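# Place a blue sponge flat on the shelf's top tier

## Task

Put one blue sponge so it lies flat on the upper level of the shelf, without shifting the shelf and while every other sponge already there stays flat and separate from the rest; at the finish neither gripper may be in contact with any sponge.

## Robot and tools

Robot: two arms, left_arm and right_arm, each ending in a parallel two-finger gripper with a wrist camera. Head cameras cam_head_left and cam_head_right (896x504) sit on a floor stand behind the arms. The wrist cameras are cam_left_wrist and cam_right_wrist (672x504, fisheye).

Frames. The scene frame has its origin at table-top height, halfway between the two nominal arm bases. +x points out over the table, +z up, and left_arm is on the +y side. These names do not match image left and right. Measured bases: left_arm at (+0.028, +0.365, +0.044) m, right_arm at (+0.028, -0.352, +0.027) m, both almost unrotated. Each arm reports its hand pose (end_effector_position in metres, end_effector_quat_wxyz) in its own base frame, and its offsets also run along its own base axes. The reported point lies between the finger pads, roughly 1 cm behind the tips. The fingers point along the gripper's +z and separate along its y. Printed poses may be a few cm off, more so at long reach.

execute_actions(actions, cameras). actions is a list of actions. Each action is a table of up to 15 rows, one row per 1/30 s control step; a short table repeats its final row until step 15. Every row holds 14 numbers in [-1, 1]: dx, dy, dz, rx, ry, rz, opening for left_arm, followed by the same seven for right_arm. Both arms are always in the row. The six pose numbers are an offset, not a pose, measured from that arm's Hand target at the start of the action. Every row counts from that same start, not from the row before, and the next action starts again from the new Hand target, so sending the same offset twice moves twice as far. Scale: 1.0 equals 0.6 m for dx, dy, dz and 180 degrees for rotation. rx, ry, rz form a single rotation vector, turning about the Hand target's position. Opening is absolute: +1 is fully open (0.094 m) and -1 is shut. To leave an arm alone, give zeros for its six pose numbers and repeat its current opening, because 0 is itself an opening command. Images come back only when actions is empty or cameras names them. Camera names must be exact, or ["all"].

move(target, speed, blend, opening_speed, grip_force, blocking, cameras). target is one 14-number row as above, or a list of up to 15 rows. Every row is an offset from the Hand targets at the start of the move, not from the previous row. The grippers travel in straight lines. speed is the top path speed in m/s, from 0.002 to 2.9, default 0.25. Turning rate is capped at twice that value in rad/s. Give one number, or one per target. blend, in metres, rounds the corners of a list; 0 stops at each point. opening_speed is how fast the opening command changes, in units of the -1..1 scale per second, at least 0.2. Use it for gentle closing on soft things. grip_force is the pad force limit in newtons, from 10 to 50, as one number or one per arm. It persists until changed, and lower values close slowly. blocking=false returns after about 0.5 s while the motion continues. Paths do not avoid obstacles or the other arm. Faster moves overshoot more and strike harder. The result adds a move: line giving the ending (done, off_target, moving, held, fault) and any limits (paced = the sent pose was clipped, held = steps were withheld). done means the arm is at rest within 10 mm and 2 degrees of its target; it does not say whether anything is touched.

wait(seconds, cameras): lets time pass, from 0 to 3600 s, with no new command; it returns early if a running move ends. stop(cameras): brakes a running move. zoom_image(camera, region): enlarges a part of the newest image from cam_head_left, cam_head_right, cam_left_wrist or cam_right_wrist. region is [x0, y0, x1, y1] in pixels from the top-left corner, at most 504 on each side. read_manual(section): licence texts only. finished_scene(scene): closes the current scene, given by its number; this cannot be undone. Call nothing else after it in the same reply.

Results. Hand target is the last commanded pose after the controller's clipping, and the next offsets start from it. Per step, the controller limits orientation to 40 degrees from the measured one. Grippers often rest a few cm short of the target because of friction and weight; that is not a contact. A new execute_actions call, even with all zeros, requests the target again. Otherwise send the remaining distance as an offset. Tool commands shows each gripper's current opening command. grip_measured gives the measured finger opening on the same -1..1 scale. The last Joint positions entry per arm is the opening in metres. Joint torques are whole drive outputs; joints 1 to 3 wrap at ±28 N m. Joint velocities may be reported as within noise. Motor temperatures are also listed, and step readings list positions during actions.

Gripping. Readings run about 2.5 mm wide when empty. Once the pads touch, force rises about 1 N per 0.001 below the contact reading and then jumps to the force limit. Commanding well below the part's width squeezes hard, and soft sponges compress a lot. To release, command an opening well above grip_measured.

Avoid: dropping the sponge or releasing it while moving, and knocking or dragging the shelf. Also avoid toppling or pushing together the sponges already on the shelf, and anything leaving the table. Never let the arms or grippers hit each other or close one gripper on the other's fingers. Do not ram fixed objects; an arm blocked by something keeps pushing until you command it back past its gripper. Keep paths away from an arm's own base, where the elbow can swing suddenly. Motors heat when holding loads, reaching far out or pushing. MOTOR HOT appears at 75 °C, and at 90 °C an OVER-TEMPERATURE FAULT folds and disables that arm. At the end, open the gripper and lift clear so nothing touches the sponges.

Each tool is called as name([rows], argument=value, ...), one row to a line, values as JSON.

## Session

execute_actions(actions=[])

Scene clock: 0.00 s.
left_arm: end_effector_position=(+0.4057, +0.0231, +0.1009) grip_measured=+1.000 end_effector_quat_wxyz=(+0.592, -0.061, +0.803, -0.008) | right_arm: end_effector_position=(+0.4055, -0.0341, +0.1183) grip_measured=+1.000 end_effector_quat_wxyz=(+0.609, +0.027, +0.786, -0.103)
Joint positions: left_arm=[0.048 1.581 0.38 0.898 -0.014 -0.094 0.094] | right_arm=[0 1.563 0.378 0.94 0.196 -0.084 0.094]
Joint velocities: within noise
Joint torques (N m): no reading
Motor temperatures (°C): left_arm=[26 27 29 25 24 27 28] | right_arm=[28 29 27 27 27 28 28]
Heat: left arm: 29 °C; right arm: 29 °C.
Hand target: left_arm +0.4110, +0.0242, +0.1167; +0.610, -0.060, +0.790, -0.005 | right_arm +0.4100, -0.0355, +0.1347; +0.627, +0.030, +0.771, -0.107
Tool commands: left_gripper/opening=+1.0 right_gripper/opening=+1.0

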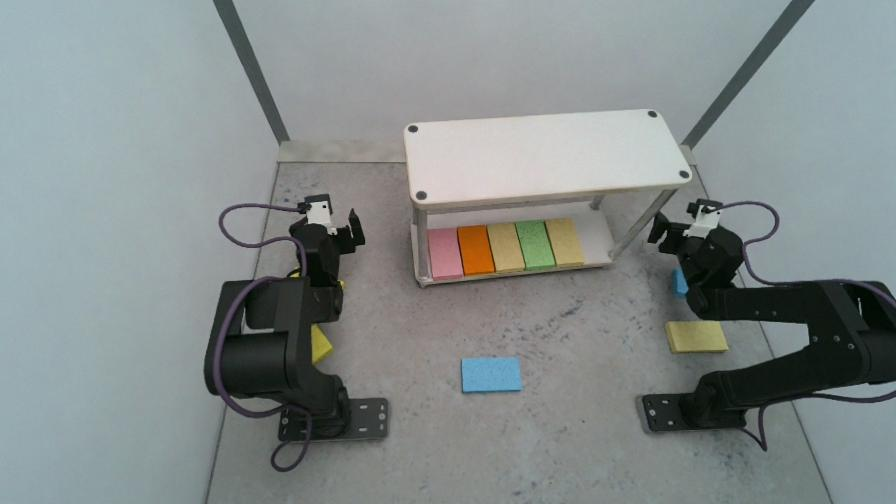

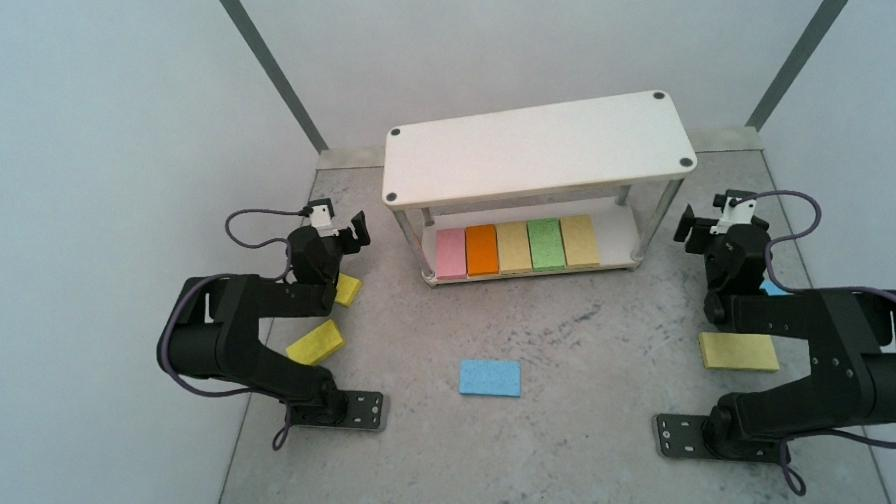

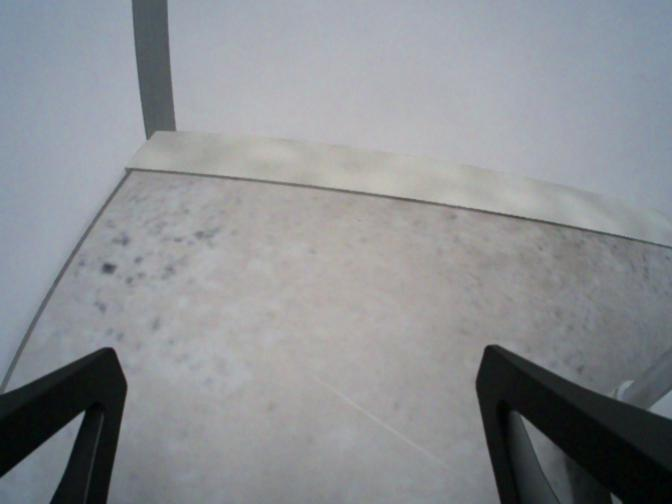

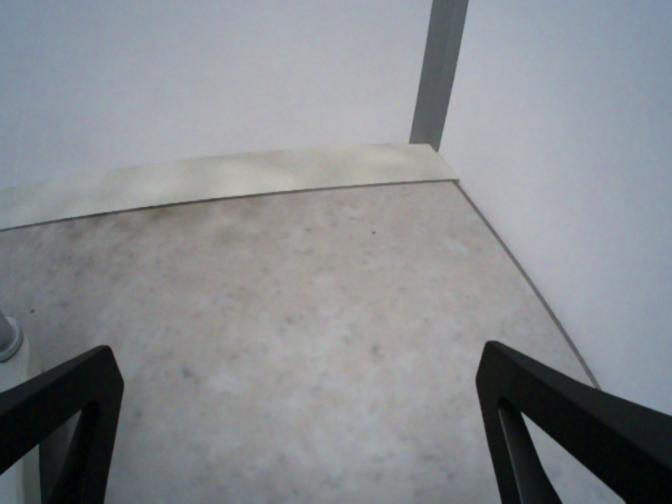

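move([
  [-0.2,-0.173,0.15,0.055,0.042,-0.21,1,0,0,0,0,0,0,1],
  [-0.318,-0.507,0.05,0.108,0.085,-0.419,1,0,0,0,0,0,0,1],
  [-0.54,-0.54,-0.02,0.1356,0.1058,-0.5235,1,0,0,0,0,0,0,1],
], blend=0.04, speed=0.35, cameras=["cam_left_wrist","cam_head_left"])

Scene clock: 5.27 s.
left_arm: end_effector_position=(+0.0925, -0.3077, +0.1075) grip_measured=+1.000 end_effector_quat_wxyz=(+0.296, +0.648, +0.640, -0.289) | right_arm: end_effector_position=(+0.4055, -0.0341, +0.1183) grip_measured=+1.000 end_effector_quat_wxyz=(+0.609, +0.027, +0.786, -0.103)
Joint positions: left_arm=[-1.087 1.124 0.556 -0.209 0.353 0.346 0.094] | right_arm=[0 1.563 0.378 0.94 0.196 -0.084 0.094]
Joint torques (N m): left_arm=[-0.42 -3.81 4.37 1.16 0.06 -0.1] | right_arm=[-0.09 -5.98 5.07 2.27 -0.01 0]
Heat: left arm: 30 °C; right arm: 29 °C.
Hand target: left_arm +0.0870, -0.2998, +0.1047; +0.288, +0.646, +0.646, -0.288 | right_arm +0.4100, -0.0355, +0.1347; +0.627, +0.030, +0.771, -0.107
Off the commanded pose: left_arm 0.010 m, 1 deg | right_arm 0.017 m, 3 deg.
move: done
Images, in order (width x height): cam_head_left 896x504, cam_left_wrist 672x504.

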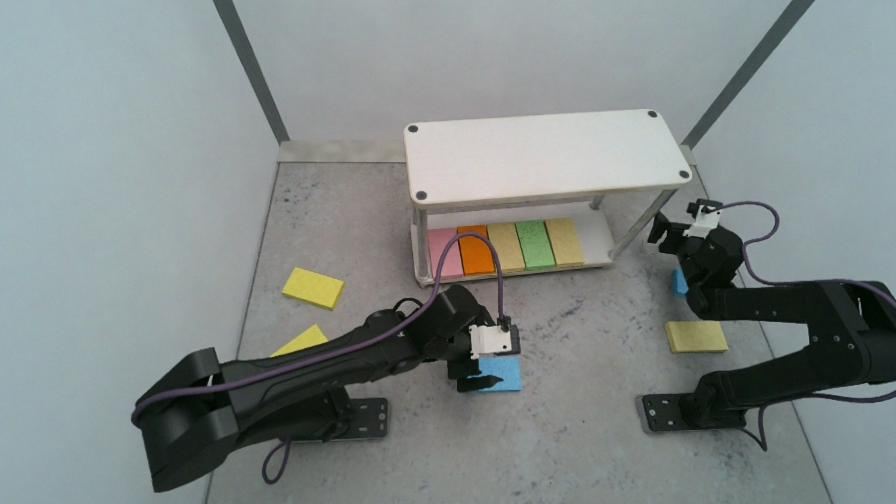

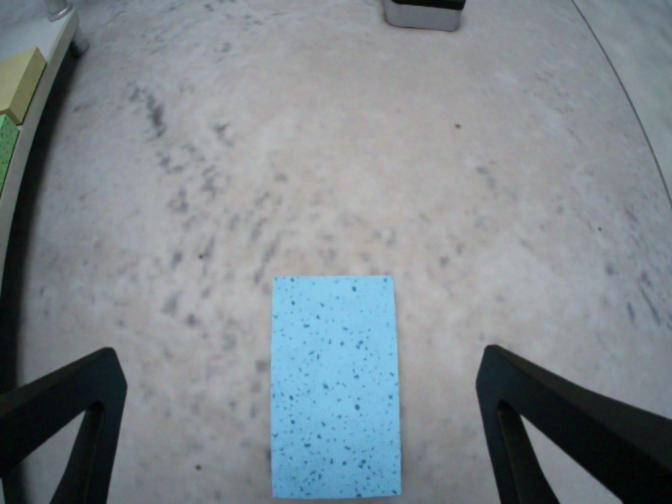

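move(target=[-0.017,-0.043,-0.125,0,0,0,1,0,0,0,0,0,0,1], cameras=["cam_left_wrist"])

Scene clock: 8.10 s.
left_arm: end_effector_position=(+0.0785, -0.3194, +0.0246) grip_measured=+1.000 end_effector_quat_wxyz=(+0.271, +0.650, +0.654, -0.277) | right_arm: end_effector_position=(+0.4055, -0.0341, +0.1183) grip_measured=+1.000 end_effector_quat_wxyz=(+0.609, +0.027, +0.786, -0.103)
Joint positions: left_arm=[-1.18 1.415 0.395 0.205 0.281 0.271 0.094] | right_arm=[0 1.563 0.378 0.94 0.196 -0.084 0.094]
Joint torques (N m): left_arm=[-0.53 -2.63 3.4 1.91 0.04 -0.09] | right_arm=[-0.09 -5.97 5.07 2.27 -0.01 0]
Heat: left arm: 30 °C; right arm: 30 °C.
Hand target: left_arm +0.0768, -0.3256, +0.0297; +0.288, +0.646, +0.646, -0.288 | right_arm +0.4100, -0.0355, +0.1347; +0.627, +0.030, +0.771, -0.107
Off the commanded pose: left_arm 0.008 m, 3 deg | right_arm 0.017 m, 3 deg.
move: off_target (left_arm)

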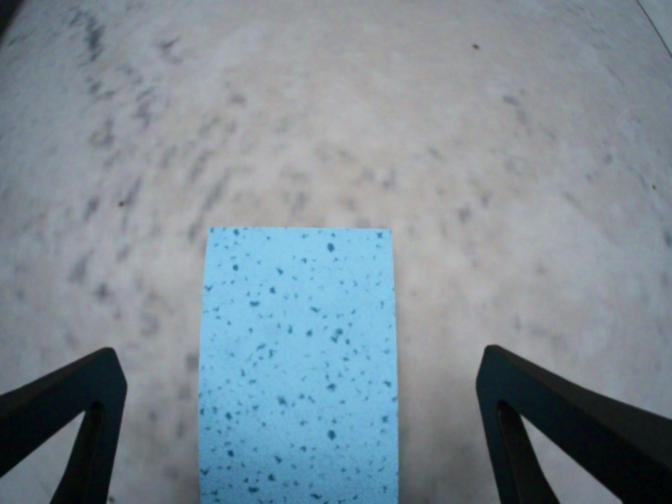

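move(target=[0.006,-0.003,-0.073,0,0,0,1,0,0,0,0,0,0,1], speed=0.15)

Scene clock: 11.30 s.
left_arm: end_effector_position=(+0.0796, -0.3221, -0.0199) grip_measured=+1.000 end_effector_quat_wxyz=(+0.270, +0.650, +0.654, -0.277) | right_arm: end_effector_position=(+0.4055, -0.0341, +0.1183) grip_measured=+1.000 end_effector_quat_wxyz=(+0.609, +0.027, +0.786, -0.103)
Joint positions: left_arm=[-1.18 1.665 0.335 0.513 0.281 0.271 0.094] | right_arm=[0 1.563 0.378 0.94 0.196 -0.084 0.094]
Joint torques (N m): left_arm=[0.46 -3.3 2.41 1.89 0.11 -0.02] | right_arm=[-0.1 -5.97 5.07 2.27 -0.01 0]
Heat: left arm: 30 °C; right arm: 31 °C.
Hand target: left_arm +0.0804, -0.3274, -0.0141; +0.288, +0.646, +0.646, -0.288 | right_arm +0.4100, -0.0355, +0.1347; +0.627, +0.030, +0.771, -0.107
Off the commanded pose: left_arm 0.008 m, 3 deg | right_arm 0.017 m, 3 deg.
move: off_target (left_arm)

move([
  [0.004,0,-0.013,0,0,0,1,0,0,0,0,0,0,1],
  [0.004,0,-0.013,0,0,0,0.12,0,0,0,0,0,0,1],
], opening_speed=0.9, cameras=["cam_left_wrist"])

Scene clock: 14.07 s.
left_arm: end_effector_position=(+0.0800, -0.3231, -0.0275) grip_measured=+0.336 end_effector_quat_wxyz=(+0.271, +0.651, +0.653, -0.277) | right_arm: end_effector_position=(+0.4055, -0.0341, +0.1183) grip_measured=+1.000 end_effector_quat_wxyz=(+0.609, +0.027, +0.786, -0.103)
Joint positions: left_arm=[-1.18 1.718 0.331 0.571 0.281 0.276 0.063] | right_arm=[0 1.563 0.378 0.94 0.196 -0.084 0.094]
Joint torques (N m): left_arm=[0.39 -3.41 2.1 1.89 0.2 0.03] | right_arm=[-0.09 -5.98 5.07 2.27 -0.01 0]
Motor temperatures (°C): left_arm=[26 27 30 28 24 27 28] | right_arm=[28 30 27 32 27 28 28]
Heat: left arm: 30 °C; right arm: 32 °C.
Hand target: left_arm +0.0828, -0.3274, -0.0219; +0.288, +0.646, +0.646, -0.288 | right_arm +0.4100, -0.0355, +0.1347; +0.627, +0.030, +0.771, -0.107
Off the commanded pose: left_arm 0.008 m, 2 deg | right_arm 0.017 m, 3 deg.
move: done; target 2's new opening was sent with left_arm's hand 0.009 m and 3 deg from that target

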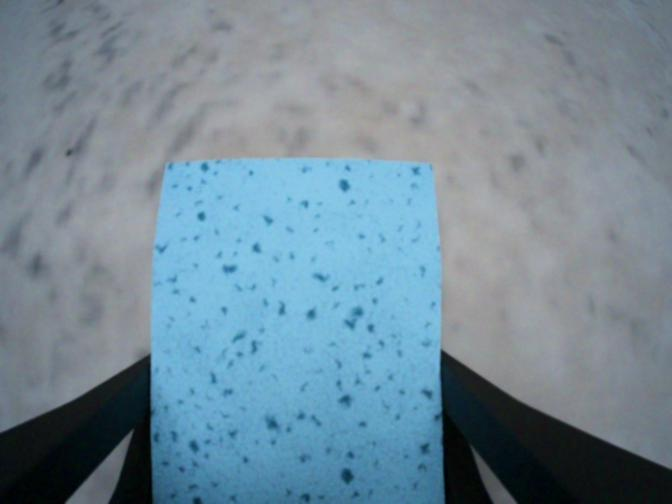

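move([
  [0.012,0.004,0.253,0,0,0.03,0.12,0,0,0,0,0,0,1],
  [0.162,0.029,0.678,0.002,0.002,0.167,0.12,0,0,0,0,0,0,1],
  [0.478,0.075,0.66,0.005,0.004,0.244,0.12,0,0,0,0,0,0,1],
  [0.472,0.075,0.6,0.005,0.004,0.244,0.12,0,0,0,0,0,0,1],
], blend=[0.05,0.04,0.01,0], speed=[0.3,0.3,0.25,0.12], cameras=["cam_head_right","cam_head_left","cam_left_wrist"])

Scene clock: 18.20 s.
left_arm: end_effector_position=(+0.3746, -0.2804, +0.3281) grip_measured=+0.336 end_effector_quat_wxyz=(+0.354, +0.348, +0.855, -0.148) | right_arm: end_effector_position=(+0.4055, -0.0341, +0.1183) grip_measured=+1.000 end_effector_quat_wxyz=(+0.609, +0.027, +0.786, -0.103)
Joint positions: left_arm=[-0.593 1.784 2.079 -1.088 0.135 0.126 0.063] | right_arm=[0 1.563 0.378 0.94 0.196 -0.084 0.094]
Joint torques (N m): left_arm=[-0.01 -8.81 3.44 1.57 0.19 0.07] | right_arm=[-0.1 -5.98 5.07 2.27 -0.01 0]
Heat: left arm: 30 °C; right arm: 33 °C.
Hand target: left_arm +0.3660, -0.2824, +0.3381; +0.366, +0.358, +0.844, -0.158 | right_arm +0.4100, -0.0355, +0.1347; +0.627, +0.030, +0.771, -0.107
Off the commanded pose: left_arm 0.013 m, 2 deg | right_arm 0.017 m, 3 deg.
move: off_target (left_arm)
Images, in order (width x height): cam_head_left 896x504, cam_head_right 896x504, cam_left_wrist 672x504.

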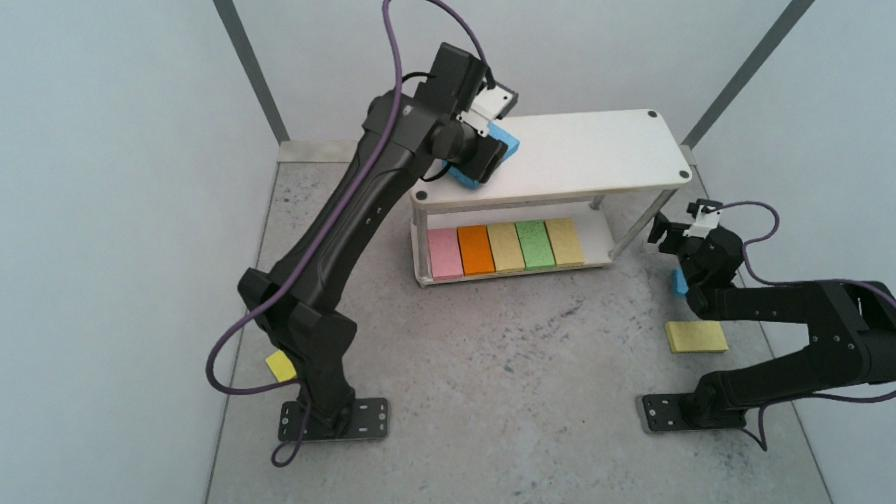

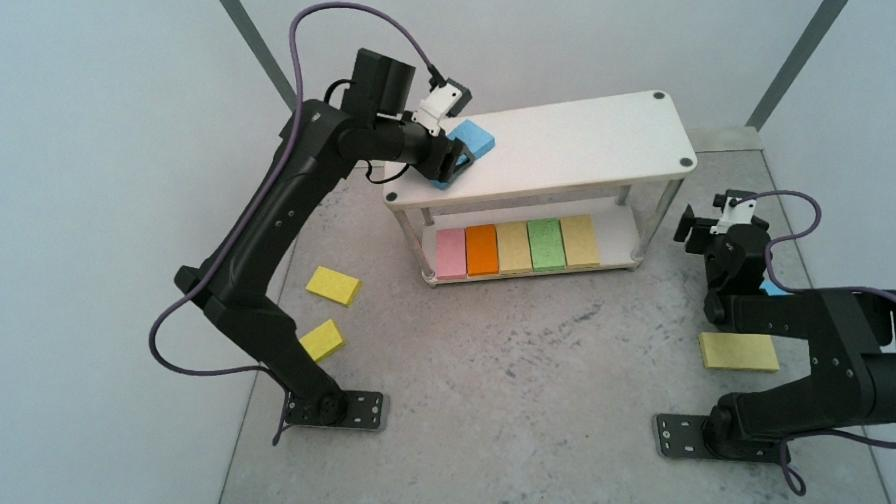

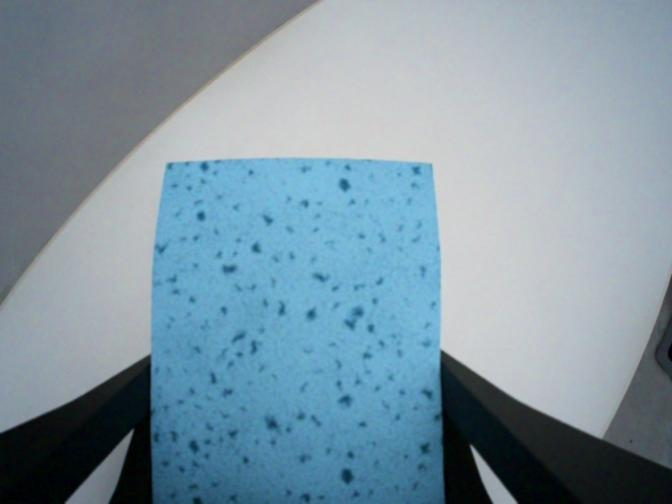

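move([
  [0,0,-0.029,0,0,0,0.12,0,0,0,0,0,0,1],
  [0,0,-0.024,0,0,0,0.85,0,0,0,0,0,0,1],
  [-0.13,0.13,0.13,0,0,0,0.85,0,0,0,0,0,0,1],
], speed=[0.08,0.08,0.2], opening_speed=1.3, cameras=["cam_head_left","cam_left_wrist"])

Scene clock: 23.03 s.
left_arm: end_effector_position=(+0.2937, -0.2089, +0.4080) grip_measured=+0.848 end_effector_quat_wxyz=(+0.365, +0.359, +0.846, -0.151) | right_arm: end_effector_position=(+0.4055, -0.0341, +0.1183) grip_measured=+1.000 end_effector_quat_wxyz=(+0.609, +0.027, +0.786, -0.103)
Joint positions: left_arm=[-0.524 1.599 2.268 -1.446 0.195 0.198 0.087] | right_arm=[0 1.563 0.378 0.94 0.196 -0.084 0.094]
Joint torques (N m): left_arm=[0.58 -3.43 7.01 1.1 0.25 0.05] | right_arm=[-0.09 -5.98 5.07 2.27 -0.01 0]
Heat: left arm: 30 °C; right arm: 33 °C.
Hand target: left_arm +0.2880, -0.2044, +0.4161; +0.366, +0.358, +0.844, -0.158 | right_arm +0.4100, -0.0355, +0.1347; +0.627, +0.030, +0.771, -0.107
Off the commanded pose: left_arm 0.011 m, 1 deg | right_arm 0.017 m, 3 deg.
move: off_target (left_arm)

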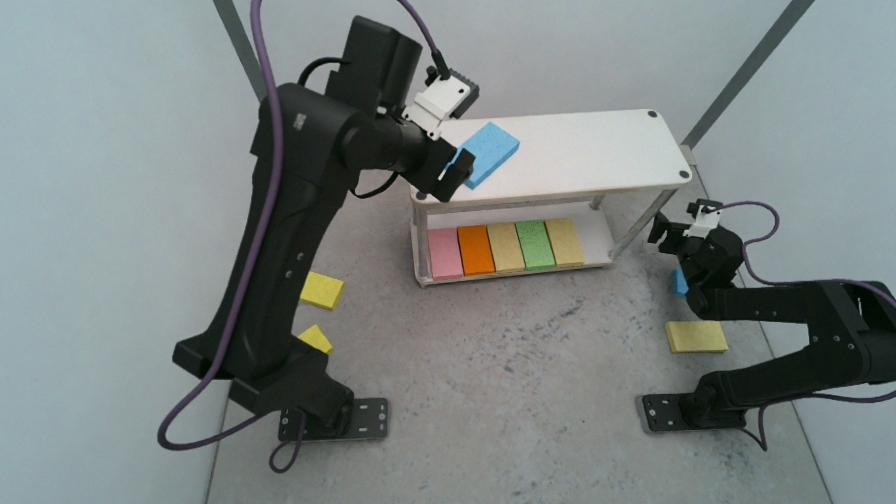

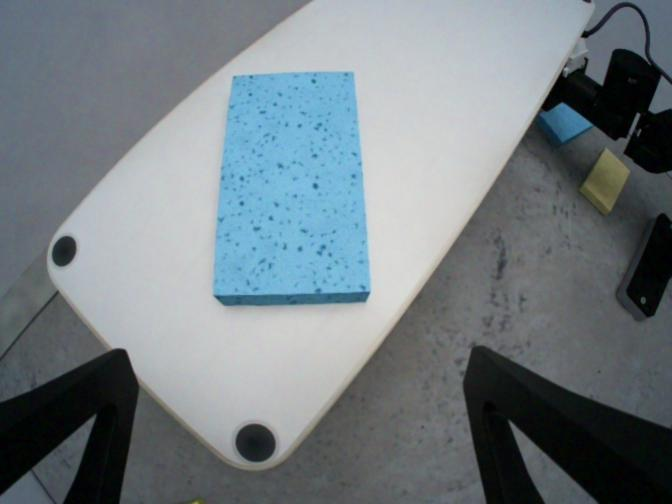

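finished_scene(scene=2)

The scene is finished: the task was done.


## Next scene

The same job, from a new start.

execute_actions(actions=[])

Scene clock: 0.00 s.
left_arm: end_effector_position=(+0.4082, +0.0455, +0.1046) grip_measured=+1.000 end_effector_quat_wxyz=(+0.570, -0.097, +0.805, +0.132) | right_arm: end_effector_position=(+0.4048, -0.0244, +0.1132) grip_measured=+1.000 end_effector_quat_wxyz=(+0.603, +0.037, +0.793, -0.077)
Joint positions: left_arm=[-0.056 1.587 0.449 0.792 -0.382 -0.026 0.094] | right_arm=[0.02 1.559 0.378 0.914 0.187 -0.031 0.094]
Joint velocities: within noise
Joint torques (N m): no reading
Motor temperatures (°C): left_arm=[26 27 28 25 24 27 28] | right_arm=[27 29 26 27 27 28 28]
Heat: left arm: 28 °C; right arm: 29 °C.
Hand target: left_arm +0.4138, +0.0462, +0.1220; +0.591, -0.106, +0.789, +0.129 | right_arm +0.4095, -0.0258, +0.1301; +0.623, +0.039, +0.777, -0.081
Tool commands: left_gripper/opening=+1.0 right_gripper/opening=+1.0

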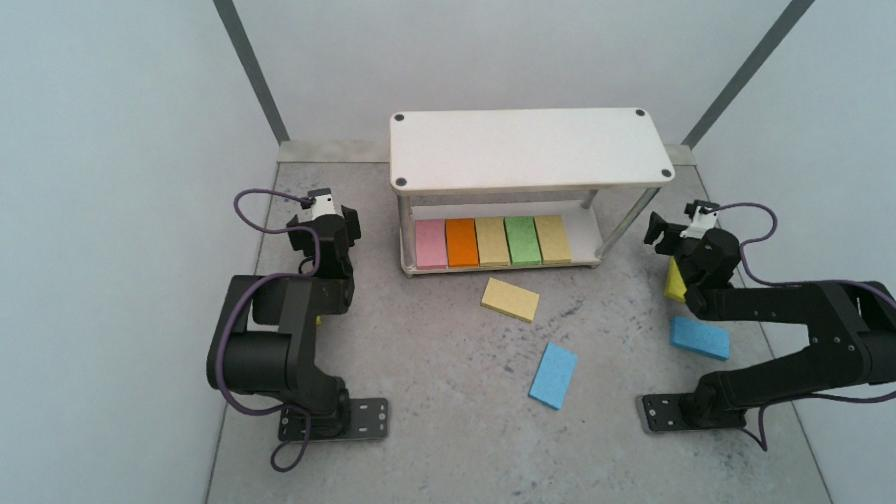

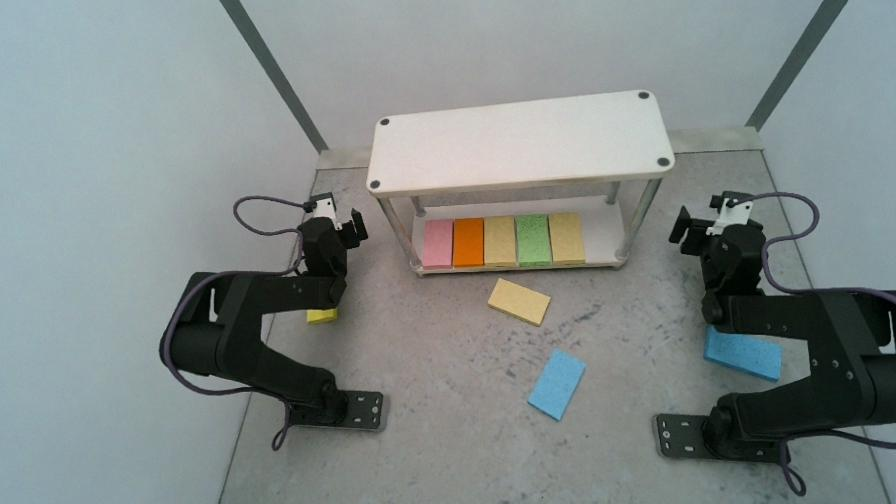

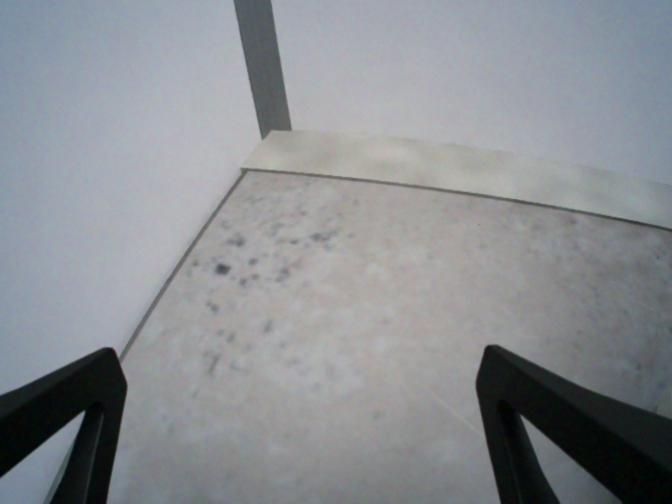

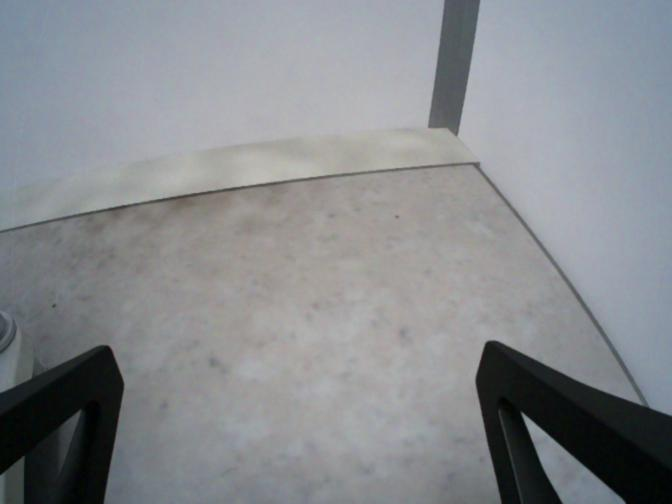

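move([
  [-0.307,-0.127,0.147,-0.011,0.059,-0.073,1,0,0,0,0,0,0,1],
  [-0.407,-0.493,0.13,-0.023,0.118,-0.147,1,0,0,0,0,0,0,1],
  [-0.575,-0.81,-0.03,-0.0284,0.148,-0.1834,1,0,0,0,0,0,0,1],
], blend=0.04, speed=0.3, cameras=["cam_left_wrist","cam_head_left"])

Scene clock: 6.17 s.
left_arm: end_effector_position=(+0.0669, -0.4309, +0.0938) grip_measured=+1.000 end_effector_quat_wxyz=(+0.401, +0.141, +0.904, -0.045) | right_arm: end_effector_position=(+0.4048, -0.0244, +0.1132) grip_measured=+1.000 end_effector_quat_wxyz=(+0.603, +0.037, +0.793, -0.077)
Joint positions: left_arm=[-1.728 2.08 1.582 -0.955 -0.825 -1.365 0.094] | right_arm=[0.02 1.559 0.378 0.914 0.187 -0.031 0.094]
Joint torques (N m): left_arm=[0.16 -7.3 8.55 0.27 -0.42 -0.08] | right_arm=[-0.09 -5.94 5.18 2.21 0 -0.01]
Heat: left arm: 29 °C; right arm: 29 °C.
Hand target: left_arm +0.0688, -0.4398, +0.1040; +0.403, +0.127, +0.905, -0.056 | right_arm +0.4095, -0.0258, +0.1301; +0.623, +0.039, +0.777, -0.081
Off the commanded pose: left_arm 0.014 m, 2 deg | right_arm 0.018 m, 3 deg.
move: off_target (left_arm)
Images, in order (width x height): cam_head_left 896x504, cam_left_wrist 672x504.

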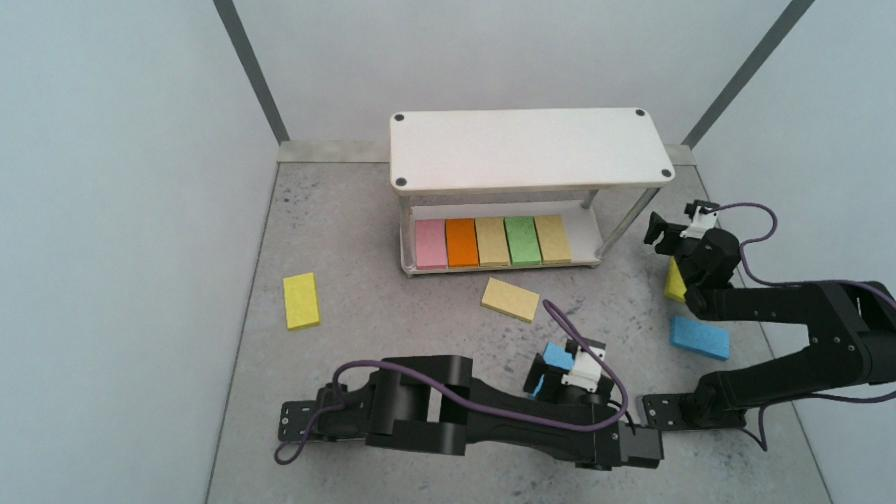

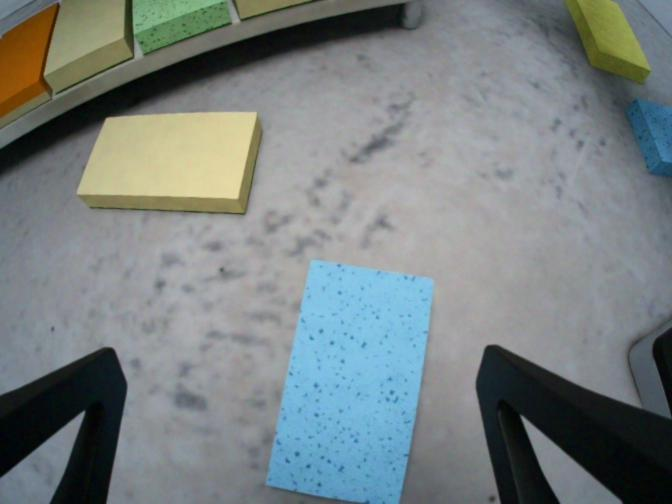

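move(target=[0.011,-0.03,-0.115,-0.008,0.002,-0.0556,1,0,0,0,0,0,0,1], cameras=["cam_left_wrist"])

Scene clock: 8.87 s.
left_arm: end_effector_position=(+0.0708, -0.4556, +0.0324) grip_measured=+1.000 end_effector_quat_wxyz=(+0.392, +0.211, +0.891, -0.091) | right_arm: end_effector_position=(+0.4048, -0.0244, +0.1132) grip_measured=+1.000 end_effector_quat_wxyz=(+0.603, +0.037, +0.793, -0.077)
Joint positions: left_arm=[-1.694 2.113 1.358 -0.47 -0.768 -1.088 0.094] | right_arm=[0.02 1.559 0.378 0.914 0.187 -0.031 0.094]
Joint torques (N m): left_arm=[0.51 -8.66 3.44 1.03 -0.36 0.04] | right_arm=[-0.09 -5.94 5.18 2.21 -0.01 0]
Heat: left arm: 29 °C; right arm: 30 °C.
Hand target: left_arm +0.0754, -0.4578, +0.0350; +0.395, +0.201, +0.891, -0.103 | right_arm +0.4095, -0.0258, +0.1301; +0.623, +0.039, +0.777, -0.081
Off the commanded pose: left_arm 0.006 m, 2 deg | right_arm 0.018 m, 3 deg.
move: done

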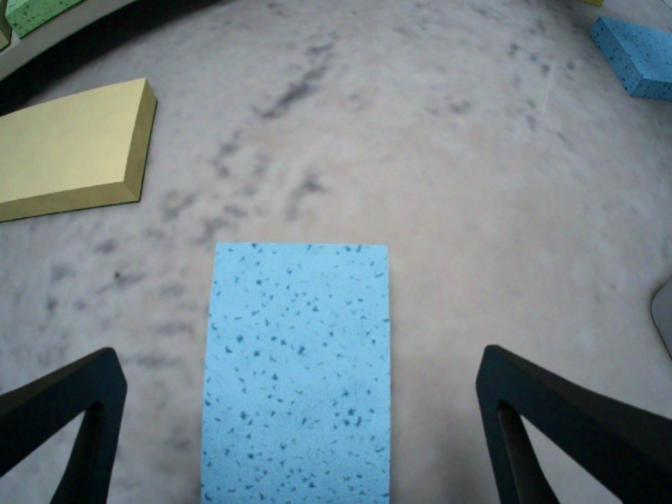

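move([
  [0.003,0.008,-0.092,0,0,0,1,0,0,0,0,0,0,1],
  [0.003,0.008,-0.092,0,0,0,0.12,0,0,0,0,0,0,1],
], opening_speed=0.9, speed=0.15, cameras=["cam_left_wrist"])

Scene clock: 12.37 s.
left_arm: end_effector_position=(+0.0714, -0.4527, -0.0169) grip_measured=+0.271 end_effector_quat_wxyz=(+0.394, +0.210, +0.890, -0.098) | right_arm: end_effector_position=(+0.4048, -0.0244, +0.1132) grip_measured=+1.000 end_effector_quat_wxyz=(+0.603, +0.037, +0.793, -0.077)
Joint positions: left_arm=[-1.694 2.202 1.265 -0.268 -0.77 -1.082 0.06] | right_arm=[0.02 1.559 0.378 0.914 0.187 -0.031 0.094]
Joint torques (N m): left_arm=[0.49 -7.65 3.21 1.02 -0.33 0.01] | right_arm=[-0.09 -5.94 5.18 2.21 -0.01 -0.01]
Heat: left arm: 29 °C; right arm: 30 °C.
Hand target: left_arm +0.0772, -0.4530, -0.0202; +0.395, +0.201, +0.891, -0.103 | right_arm +0.4095, -0.0258, +0.1301; +0.623, +0.039, +0.777, -0.081
Off the commanded pose: left_arm 0.007 m, 1 deg | right_arm 0.018 m, 3 deg.
move: done

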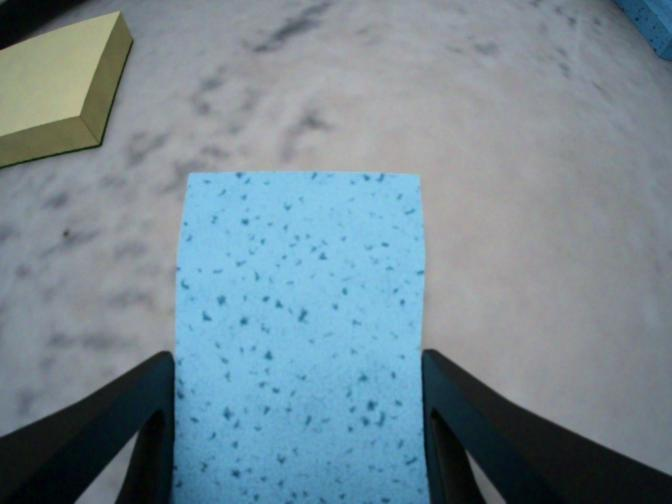

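move([
  [0,0,0.001,0,0,0,0.8,0,0,0,0,0,0,1],
  [0.0,0.002,-0.02,0,0,0,0.8,0,0,0,0,0,0,1],
  [0.0,0.002,-0.02,0,0,0,0.12,0,0,0,0,0,0,1],
], opening_speed=1.2, speed=0.1, cameras=["cam_left_wrist"])

Scene clock: 16.13 s.
left_arm: end_effector_position=(+0.0712, -0.4510, -0.0286) grip_measured=+0.336 end_effector_quat_wxyz=(+0.392, +0.211, +0.890, -0.097) | right_arm: end_effector_position=(+0.4048, -0.0244, +0.1132) grip_measured=+1.000 end_effector_quat_wxyz=(+0.603, +0.037, +0.793, -0.077)
Joint positions: left_arm=[-1.694 2.227 1.251 -0.232 -0.767 -1.082 0.063] | right_arm=[0.02 1.559 0.378 0.914 0.187 -0.031 0.094]
Joint torques (N m): left_arm=[0.54 -7.6 3.11 1.09 -0.36 0.03] | right_arm=[-0.1 -5.94 5.18 2.21 -0.01 -0.01]
Heat: left arm: 29 °C; right arm: 31 °C.
Hand target: left_arm +0.0772, -0.4518, -0.0322; +0.395, +0.201, +0.891, -0.103 | right_arm +0.4095, -0.0258, +0.1301; +0.623, +0.039, +0.777, -0.081
Off the commanded pose: left_arm 0.007 m, 1 deg | right_arm 0.018 m, 3 deg.
move: done

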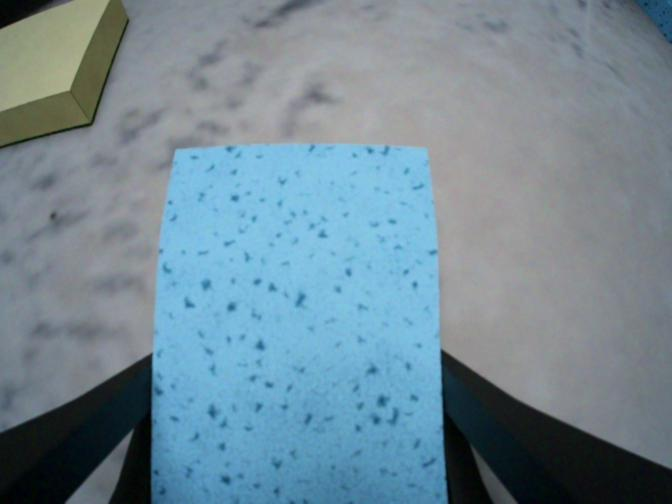

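move([
  [0.005,0.02,0.22,0,0,0,0.12,0,0,0,0,0,0,1],
  [0.205,0.278,0.695,-0.0035,-0.0043,-0.06,0.12,0,0,0,0,0,0,1],
  [0.531,0.363,0.678,-0.0035,-0.0043,-0.0722,0.12,0,0,0,0,0,0,1],
  [0.531,0.363,0.617,-0.0035,-0.0043,-0.0722,0.12,0,0,0,0,0,0,1],
], blend=[0.05,0.04,0.01,0], speed=[0.3,0.3,0.25,0.12], cameras=["cam_head_right","cam_head_left","cam_left_wrist"])

Scene clock: 20.90 s.
left_arm: end_effector_position=(+0.3995, -0.2298, +0.3304) grip_measured=+0.336 end_effector_quat_wxyz=(+0.376, +0.295, +0.868, -0.135) | right_arm: end_effector_position=(+0.4048, -0.0244, +0.1132) grip_measured=+1.000 end_effector_quat_wxyz=(+0.603, +0.037, +0.793, -0.077)
Joint positions: left_arm=[-0.465 1.721 1.986 -1.026 0.151 0.124 0.063] | right_arm=[0.02 1.559 0.378 0.914 0.187 -0.031 0.094]
Joint torques (N m): left_arm=[0.47 -7.17 3.47 1.63 0.31 0.03] | right_arm=[-0.1 -5.96 5.18 2.21 -0.01 0]
Motor temperatures (°C): left_arm=[26 28 30 26 25 27 28] | right_arm=[27 29 27 32 27 28 28]
Heat: left arm: 30 °C; right arm: 32 °C.
Hand target: left_arm +0.3958, -0.2340, +0.3380; +0.388, +0.299, +0.859, -0.150 | right_arm +0.4095, -0.0258, +0.1301; +0.623, +0.039, +0.777, -0.081
Off the commanded pose: left_arm 0.009 m, 3 deg | right_arm 0.018 m, 3 deg.
move: off_target (left_arm)
Images, in order (width x height): cam_head_left 896x504, cam_head_right 896x504, cam_left_wrist 672x504.

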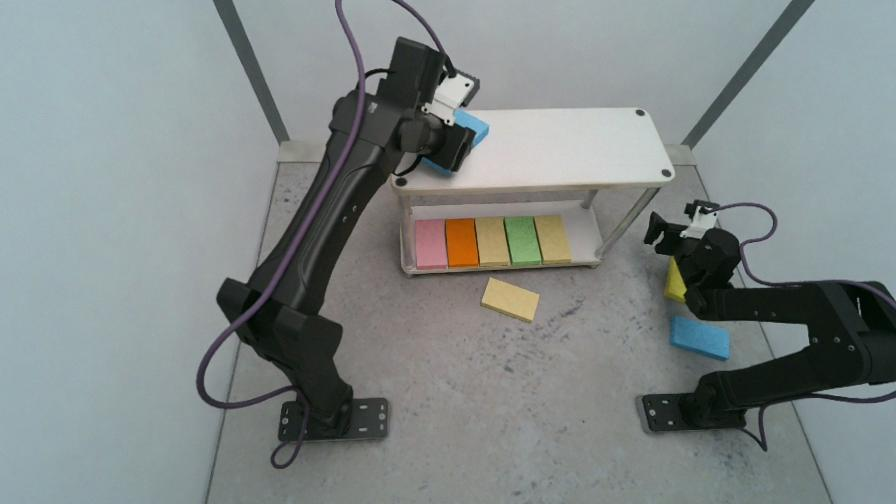

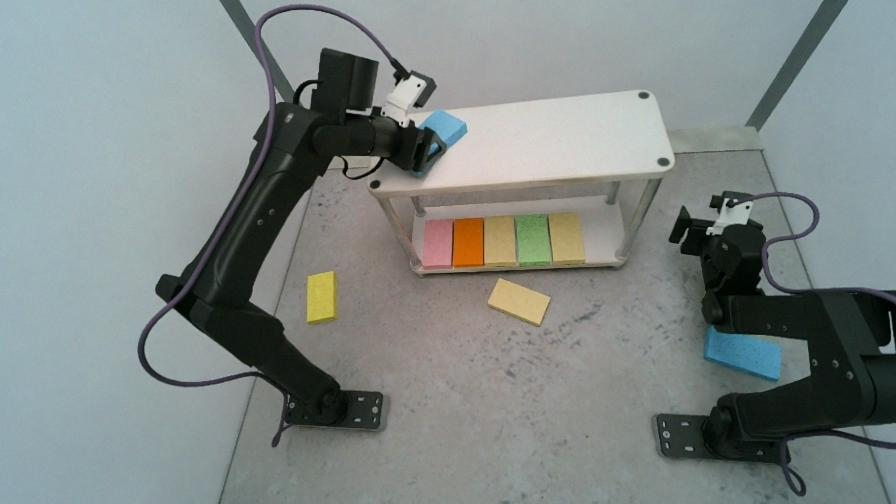

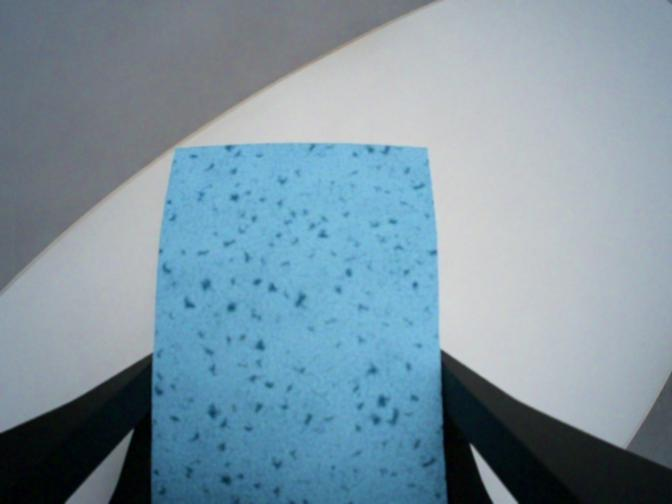

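move([
  [-0.035,0,-0.003,0,0,0,0.12,0,0,0,0,0,0,1],
  [-0.035,0,-0.029,0,0,0,0.12,0,0,0,0,0,0,1],
  [-0.035,0,-0.024,0,0,0,0.85,0,0,0,0,0,0,1],
  [-0.165,0.13,0.13,0,0,0,0.85,0,0,0,0,0,0,1],
], speed=[0.08,0.08,0.08,0.2], blend=[0.003,0,0,0], opening_speed=1.3, cameras=["cam_head_left","cam_left_wrist"])

Scene clock: 26.13 s.
left_arm: end_effector_position=(+0.3029, -0.1588, +0.4056) grip_measured=+0.847 end_effector_quat_wxyz=(+0.382, +0.296, +0.864, -0.144) | right_arm: end_effector_position=(+0.4048, -0.0244, +0.1132) grip_measured=+1.000 end_effector_quat_wxyz=(+0.603, +0.037, +0.793, -0.077)
Joint positions: left_arm=[-0.357 1.487 2.115 -1.384 0.247 0.196 0.087] | right_arm=[0.02 1.559 0.378 0.914 0.187 -0.031 0.094]
Joint torques (N m): left_arm=[0.58 -2.54 7.25 1.07 0.31 0.05] | right_arm=[-0.09 -5.94 5.18 2.21 -0.01 0]
Heat: left arm: 30 °C; right arm: 33 °C.
Hand target: left_arm +0.2968, -0.1560, +0.4160; +0.388, +0.299, +0.859, -0.150 | right_arm +0.4095, -0.0258, +0.1301; +0.623, +0.039, +0.777, -0.081
Off the commanded pose: left_arm 0.012 m, 1 deg | right_arm 0.018 m, 3 deg.
move: off_target (left_arm); target 3's new opening was sent with left_arm's hand 0.015 m and 2 deg from that target

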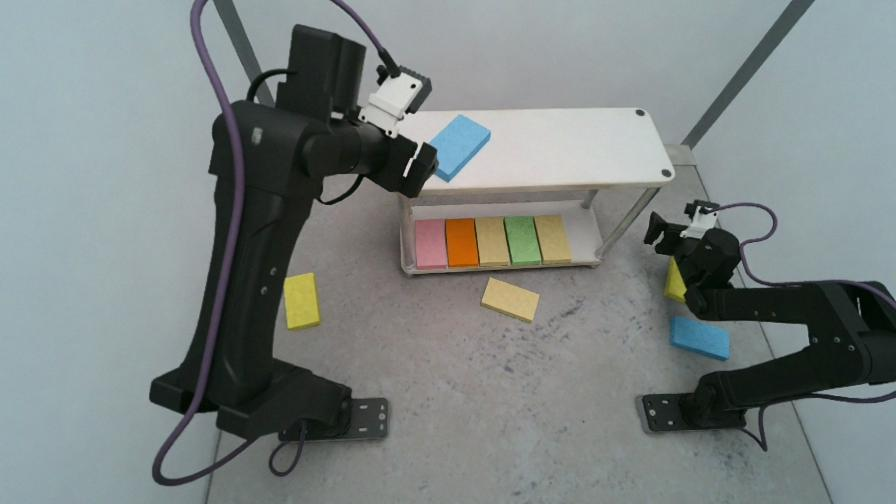

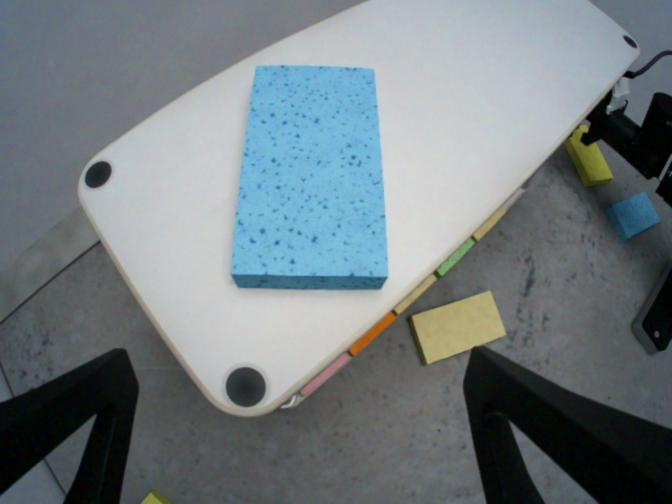

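finished_scene(scene=3)

The scene is finished: the task was done.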